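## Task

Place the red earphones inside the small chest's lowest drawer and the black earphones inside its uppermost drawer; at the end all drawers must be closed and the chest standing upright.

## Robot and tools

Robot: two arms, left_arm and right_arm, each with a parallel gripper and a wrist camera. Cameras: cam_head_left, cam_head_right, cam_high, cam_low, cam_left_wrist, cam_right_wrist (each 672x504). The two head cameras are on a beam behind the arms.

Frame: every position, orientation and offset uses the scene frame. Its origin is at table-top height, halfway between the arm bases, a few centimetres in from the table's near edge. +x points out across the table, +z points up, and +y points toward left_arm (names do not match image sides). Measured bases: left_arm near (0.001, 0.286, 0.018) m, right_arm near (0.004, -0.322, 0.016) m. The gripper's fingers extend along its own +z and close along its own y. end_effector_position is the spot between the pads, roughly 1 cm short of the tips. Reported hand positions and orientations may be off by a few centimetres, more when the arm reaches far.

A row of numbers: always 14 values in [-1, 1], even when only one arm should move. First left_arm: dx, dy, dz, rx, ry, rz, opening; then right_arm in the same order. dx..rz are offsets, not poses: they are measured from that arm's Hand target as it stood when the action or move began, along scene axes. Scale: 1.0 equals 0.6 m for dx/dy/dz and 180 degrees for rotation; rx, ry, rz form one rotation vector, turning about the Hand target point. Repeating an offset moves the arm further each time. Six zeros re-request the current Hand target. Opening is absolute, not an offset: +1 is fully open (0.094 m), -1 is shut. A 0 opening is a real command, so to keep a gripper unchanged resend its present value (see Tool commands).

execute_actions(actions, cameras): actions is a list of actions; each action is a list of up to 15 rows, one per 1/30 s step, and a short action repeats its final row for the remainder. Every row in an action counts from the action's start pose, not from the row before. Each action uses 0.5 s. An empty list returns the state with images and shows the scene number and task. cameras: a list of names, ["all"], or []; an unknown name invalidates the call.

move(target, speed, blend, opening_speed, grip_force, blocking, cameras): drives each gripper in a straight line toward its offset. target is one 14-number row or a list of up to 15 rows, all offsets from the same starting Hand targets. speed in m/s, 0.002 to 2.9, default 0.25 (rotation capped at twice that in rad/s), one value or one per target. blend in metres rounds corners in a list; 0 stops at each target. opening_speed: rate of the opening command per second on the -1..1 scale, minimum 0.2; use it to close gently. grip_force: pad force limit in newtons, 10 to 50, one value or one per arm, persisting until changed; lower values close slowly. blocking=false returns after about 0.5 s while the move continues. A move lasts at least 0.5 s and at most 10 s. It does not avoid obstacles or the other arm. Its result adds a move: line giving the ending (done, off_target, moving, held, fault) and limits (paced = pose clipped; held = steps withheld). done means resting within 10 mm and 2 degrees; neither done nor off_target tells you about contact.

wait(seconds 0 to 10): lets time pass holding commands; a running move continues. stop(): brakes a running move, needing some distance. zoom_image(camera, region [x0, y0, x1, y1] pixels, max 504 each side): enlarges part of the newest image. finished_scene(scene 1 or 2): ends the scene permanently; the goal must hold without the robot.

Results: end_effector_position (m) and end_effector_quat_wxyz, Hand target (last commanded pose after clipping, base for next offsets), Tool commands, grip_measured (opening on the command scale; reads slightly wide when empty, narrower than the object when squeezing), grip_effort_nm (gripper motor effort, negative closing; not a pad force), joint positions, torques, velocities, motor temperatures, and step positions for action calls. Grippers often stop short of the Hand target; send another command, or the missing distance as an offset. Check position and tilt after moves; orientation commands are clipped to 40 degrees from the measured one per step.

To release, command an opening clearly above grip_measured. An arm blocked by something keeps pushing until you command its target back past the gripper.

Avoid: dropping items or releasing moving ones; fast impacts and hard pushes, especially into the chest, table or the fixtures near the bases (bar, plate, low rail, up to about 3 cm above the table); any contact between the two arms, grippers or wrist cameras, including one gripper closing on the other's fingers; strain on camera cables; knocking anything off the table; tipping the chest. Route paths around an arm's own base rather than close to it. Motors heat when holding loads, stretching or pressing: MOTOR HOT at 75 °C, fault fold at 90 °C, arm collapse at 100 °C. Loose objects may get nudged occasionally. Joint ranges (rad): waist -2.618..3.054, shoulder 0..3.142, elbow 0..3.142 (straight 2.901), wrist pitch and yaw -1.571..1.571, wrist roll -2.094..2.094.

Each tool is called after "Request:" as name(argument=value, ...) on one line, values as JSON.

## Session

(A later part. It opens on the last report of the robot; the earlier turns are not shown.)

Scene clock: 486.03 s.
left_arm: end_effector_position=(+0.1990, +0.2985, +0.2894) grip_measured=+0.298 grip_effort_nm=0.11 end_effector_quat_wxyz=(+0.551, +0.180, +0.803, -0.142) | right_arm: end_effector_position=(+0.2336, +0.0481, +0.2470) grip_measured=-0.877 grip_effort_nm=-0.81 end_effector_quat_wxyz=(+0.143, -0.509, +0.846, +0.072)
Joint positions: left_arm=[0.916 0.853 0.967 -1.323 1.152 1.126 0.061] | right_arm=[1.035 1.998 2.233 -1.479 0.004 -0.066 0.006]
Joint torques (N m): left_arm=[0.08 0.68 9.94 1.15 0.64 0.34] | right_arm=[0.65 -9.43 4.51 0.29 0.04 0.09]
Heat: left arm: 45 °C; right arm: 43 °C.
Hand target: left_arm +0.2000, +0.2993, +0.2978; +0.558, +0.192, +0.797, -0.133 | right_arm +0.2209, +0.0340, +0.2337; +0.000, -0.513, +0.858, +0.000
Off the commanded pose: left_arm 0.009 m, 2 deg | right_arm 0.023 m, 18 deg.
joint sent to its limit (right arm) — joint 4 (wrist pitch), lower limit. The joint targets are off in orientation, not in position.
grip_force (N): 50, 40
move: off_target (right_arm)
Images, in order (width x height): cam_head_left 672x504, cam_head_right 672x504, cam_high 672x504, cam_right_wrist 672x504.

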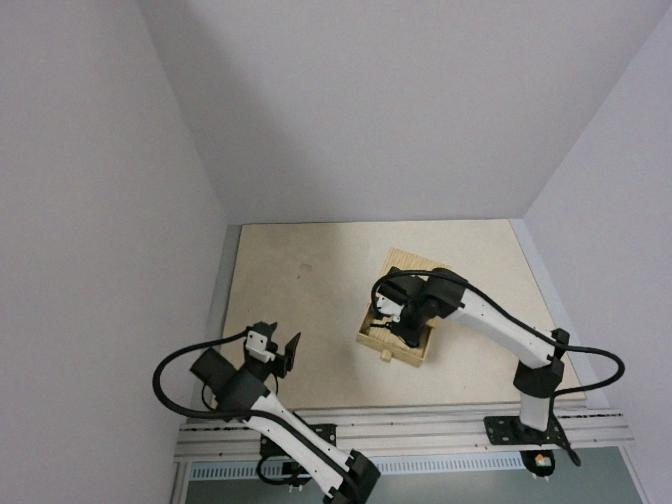

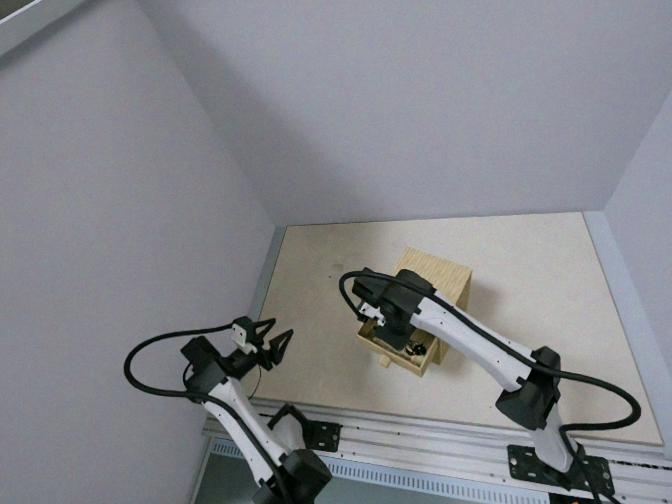

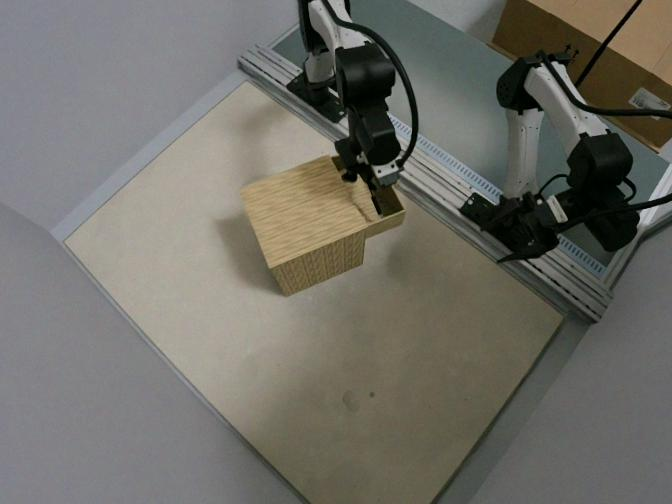

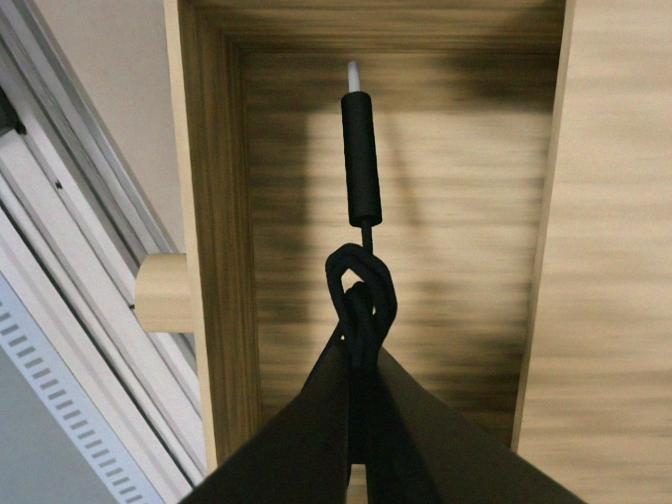

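Request:
move(target=[[0,0,0,0,0,0,0.3,-0.005,-0.008,-0.055,0,0,0,-0.95],[0,0,0,0,0,0,0.3,-0.005,-0.008,-0.055,0,0,0,-0.5],[0,0,0,0,0,0,0.3,0,0,0.15,0,0,0,-0.5],[0,0,0,0,0,0,0.3,0.18,-0.45,0.1,0,0,-0.2,-0.5]], speed=[0.1,0.1,0.2,0.3], opening_speed=0.8, blend=[0,0,0.02,0], cameras=["cam_head_left","cam_head_right","cam_high"])

Request:
zoom_image(camera="cam_head_right", region=[300, 240, 500, 400])

Scene clock: 500.80 s.
left_arm: end_effector_position=(+0.1990, +0.2985, +0.2894) grip_measured=+0.298 grip_effort_nm=0.11 end_effector_quat_wxyz=(+0.551, +0.180, +0.803, -0.142) | right_arm: end_effector_position=(+0.3485, -0.2313, +0.3010) grip_measured=-0.502 grip_effort_nm=0.14 end_effector_quat_wxyz=(+0.208, -0.211, +0.955, +0.009)
Joint positions: left_arm=[0.916 0.853 0.967 -1.323 1.152 1.126 0.061] | right_arm=[0.266 1.648 1.98 -1.479 -0.009 -0.185 0.023]
Joint torques (N m): left_arm=[0.1 0.68 9.92 1.15 0.64 0.34] | right_arm=[0.17 -7.69 4.62 0.51 0.05 -0.14]
Motor temperatures (°C): left_arm=[27 28 46 41 25 23 27] | right_arm=[24 45 39 30 25 22 25]
Heat: left arm: 46 °C; right arm: 45 °C.
Hand target: left_arm +0.2000, +0.2993, +0.2978; +0.558, +0.192, +0.797, -0.133 | right_arm +0.3288, -0.2359, +0.2937; +0.000, -0.223, +0.975, +0.000
Off the commanded pose: left_arm 0.008 m, 2 deg | right_arm 0.021 m, 24 deg.
joint sent to its limit (right arm) — joint 4 (wrist pitch), lower limit. The joint targets are off in orientation, not in position.
grip_force (N): 50, 40
move: off_target (right_arm); target 2's new opening was sent with right_arm's hand 0.024 m and 13 deg from that target
Images, in order (width x height): cam_head_left 672x504, cam_head_right 672x504, cam_high 672x504.

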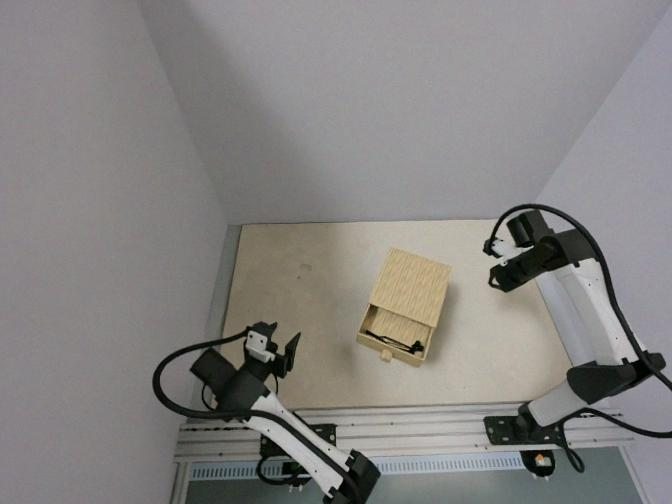

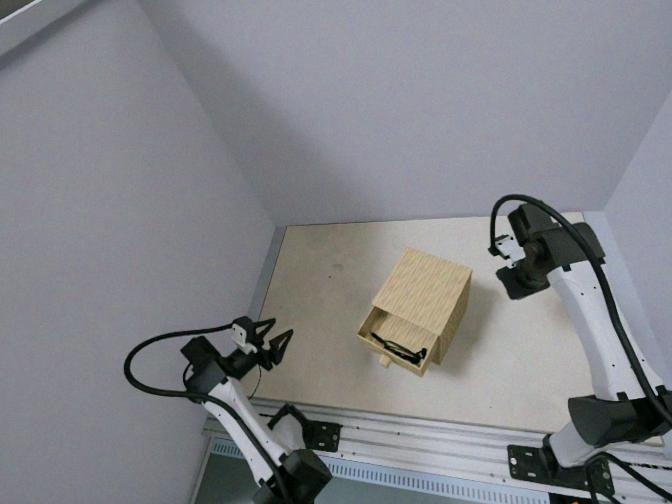

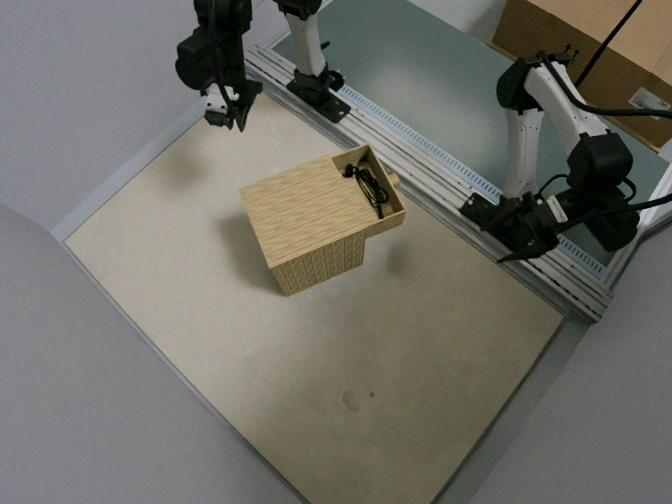

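Scaled by 2.520 from the camera's 672x504 image, which has a finer 960x720 frame.

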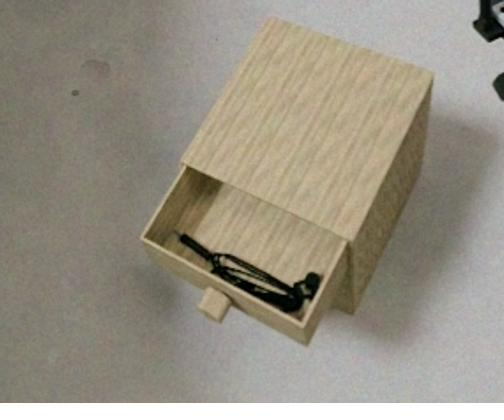

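Request:
move(target=[[-0.057,-0.4,0,0,0,0,0.3,0,0,0,0,0,0,-0.5],[-0.057,-0.4,-0.17,0,0,0,0.3,0,0,0,0,0,0,-0.5],[-0.057,-0.4,-0.17,0,0,0,-0.6,0,0,0,0,0,0,-0.5],[0.097,-0.482,-0.17,0,0,0,-0.6,0,0,0,0,0,0,-0.5]], speed=[0.3,0.2,0.15,0.12], opening_speed=1.2, blend=[0.02,0,0,0], cameras=["cam_left_wrist","cam_head_right"])

Scene clock: 515.00 s.
left_arm: end_effector_position=(+0.2538, +0.0140, +0.2009) grip_measured=-0.432 grip_effort_nm=-1.04 end_effector_quat_wxyz=(+0.567, +0.184, +0.791, -0.134) | right_arm: end_effector_position=(+0.3485, -0.2313, +0.3010) grip_measured=-0.502 grip_effort_nm=0.14 end_effector_quat_wxyz=(+0.208, -0.212, +0.955, +0.009)
Joint positions: left_arm=[-1.068 1.211 0.584 0.208 -0.542 -0.249 0.027] | right_arm=[0.266 1.648 1.98 -1.479 -0.009 -0.186 0.023]
Joint torques (N m): left_arm=[1.37 -1.21 10.09 2.5 0.07 0.16] | right_arm=[0.2 -7.65 4.57 0.51 0.05 -0.13]
Heat: left arm: 46 °C; right arm: 45 °C.
Hand target: left_arm +0.2582, +0.0102, +0.1958; +0.558, +0.192, +0.797, -0.133 | right_arm +0.3288, -0.2359, +0.2937; +0.000, -0.223, +0.975, +0.000
Off the commanded pose: left_arm 0.008 m, 2 deg | right_arm 0.022 m, 24 deg.
joint sent to its limit (right arm) — joint 4 (wrist pitch), lower limit. The joint targets are off in orientation, not in position.
grip_force (N): 50, 40
move: off_target (right_arm)
Images, in order (width x height): cam_head_right 672x504, cam_left_wrist 672x504.

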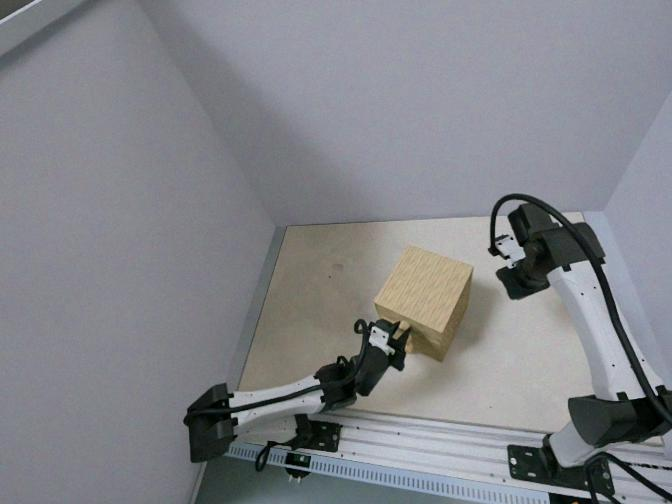

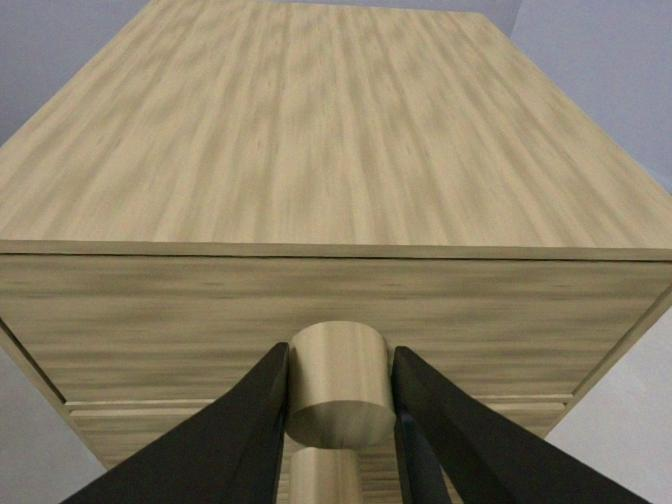

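Shut and flush. Release and back off.

Request:
move(target=[[0,0,0,0,0,0,0.3,0,0,0,0,0,0,-0.5],[-0.11,0.06,0.03,0,0,0,0.3,0,0,0,0,0,0,-0.5]], speed=0.15, cameras=["cam_left_wrist","cam_high"])

Scene clock: 522.53 s.
left_arm: end_effector_position=(+0.1928, +0.0417, +0.2171) grip_measured=+0.298 grip_effort_nm=0.11 end_effector_quat_wxyz=(+0.557, +0.198, +0.795, -0.137) | right_arm: end_effector_position=(+0.3485, -0.2313, +0.3010) grip_measured=-0.502 grip_effort_nm=0.14 end_effector_quat_wxyz=(+0.208, -0.212, +0.955, +0.009)
Joint positions: left_arm=[-1.263 0.925 0.559 -0.132 -0.688 -0.35 0.061] | right_arm=[0.266 1.648 1.98 -1.479 -0.009 -0.186 0.023]
Joint torques (N m): left_arm=[-0.49 -2.66 7.77 2.41 -0.48 -0.04] | right_arm=[0.2 -7.68 4.59 0.51 0.05 -0.13]
Heat: left arm: 46 °C; right arm: 45 °C.
Hand target: left_arm +0.1922, +0.0461, +0.2139; +0.558, +0.192, +0.796, -0.133 | right_arm +0.3288, -0.2359, +0.2937; +0.000, -0.223, +0.975, +0.000
Off the commanded pose: left_arm 0.006 m, 1 deg | right_arm 0.022 m, 24 deg.
joint sent to its limit (right arm) — joint 4 (wrist pitch), lower limit. The joint targets are off in orientation, not in position.
grip_force (N): 50, 40
move: off_target (right_arm)
Images, in order (width x height): cam_high 672x504, cam_left_wrist 672x504.

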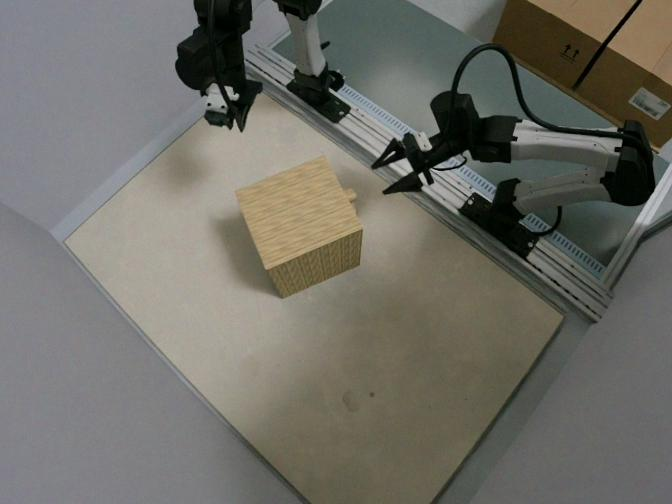

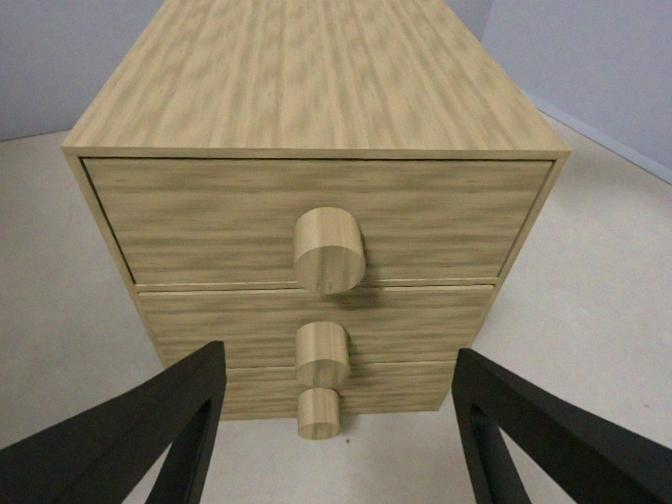

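Request:
finished_scene(scene=1)

The scene is finished: the task was done.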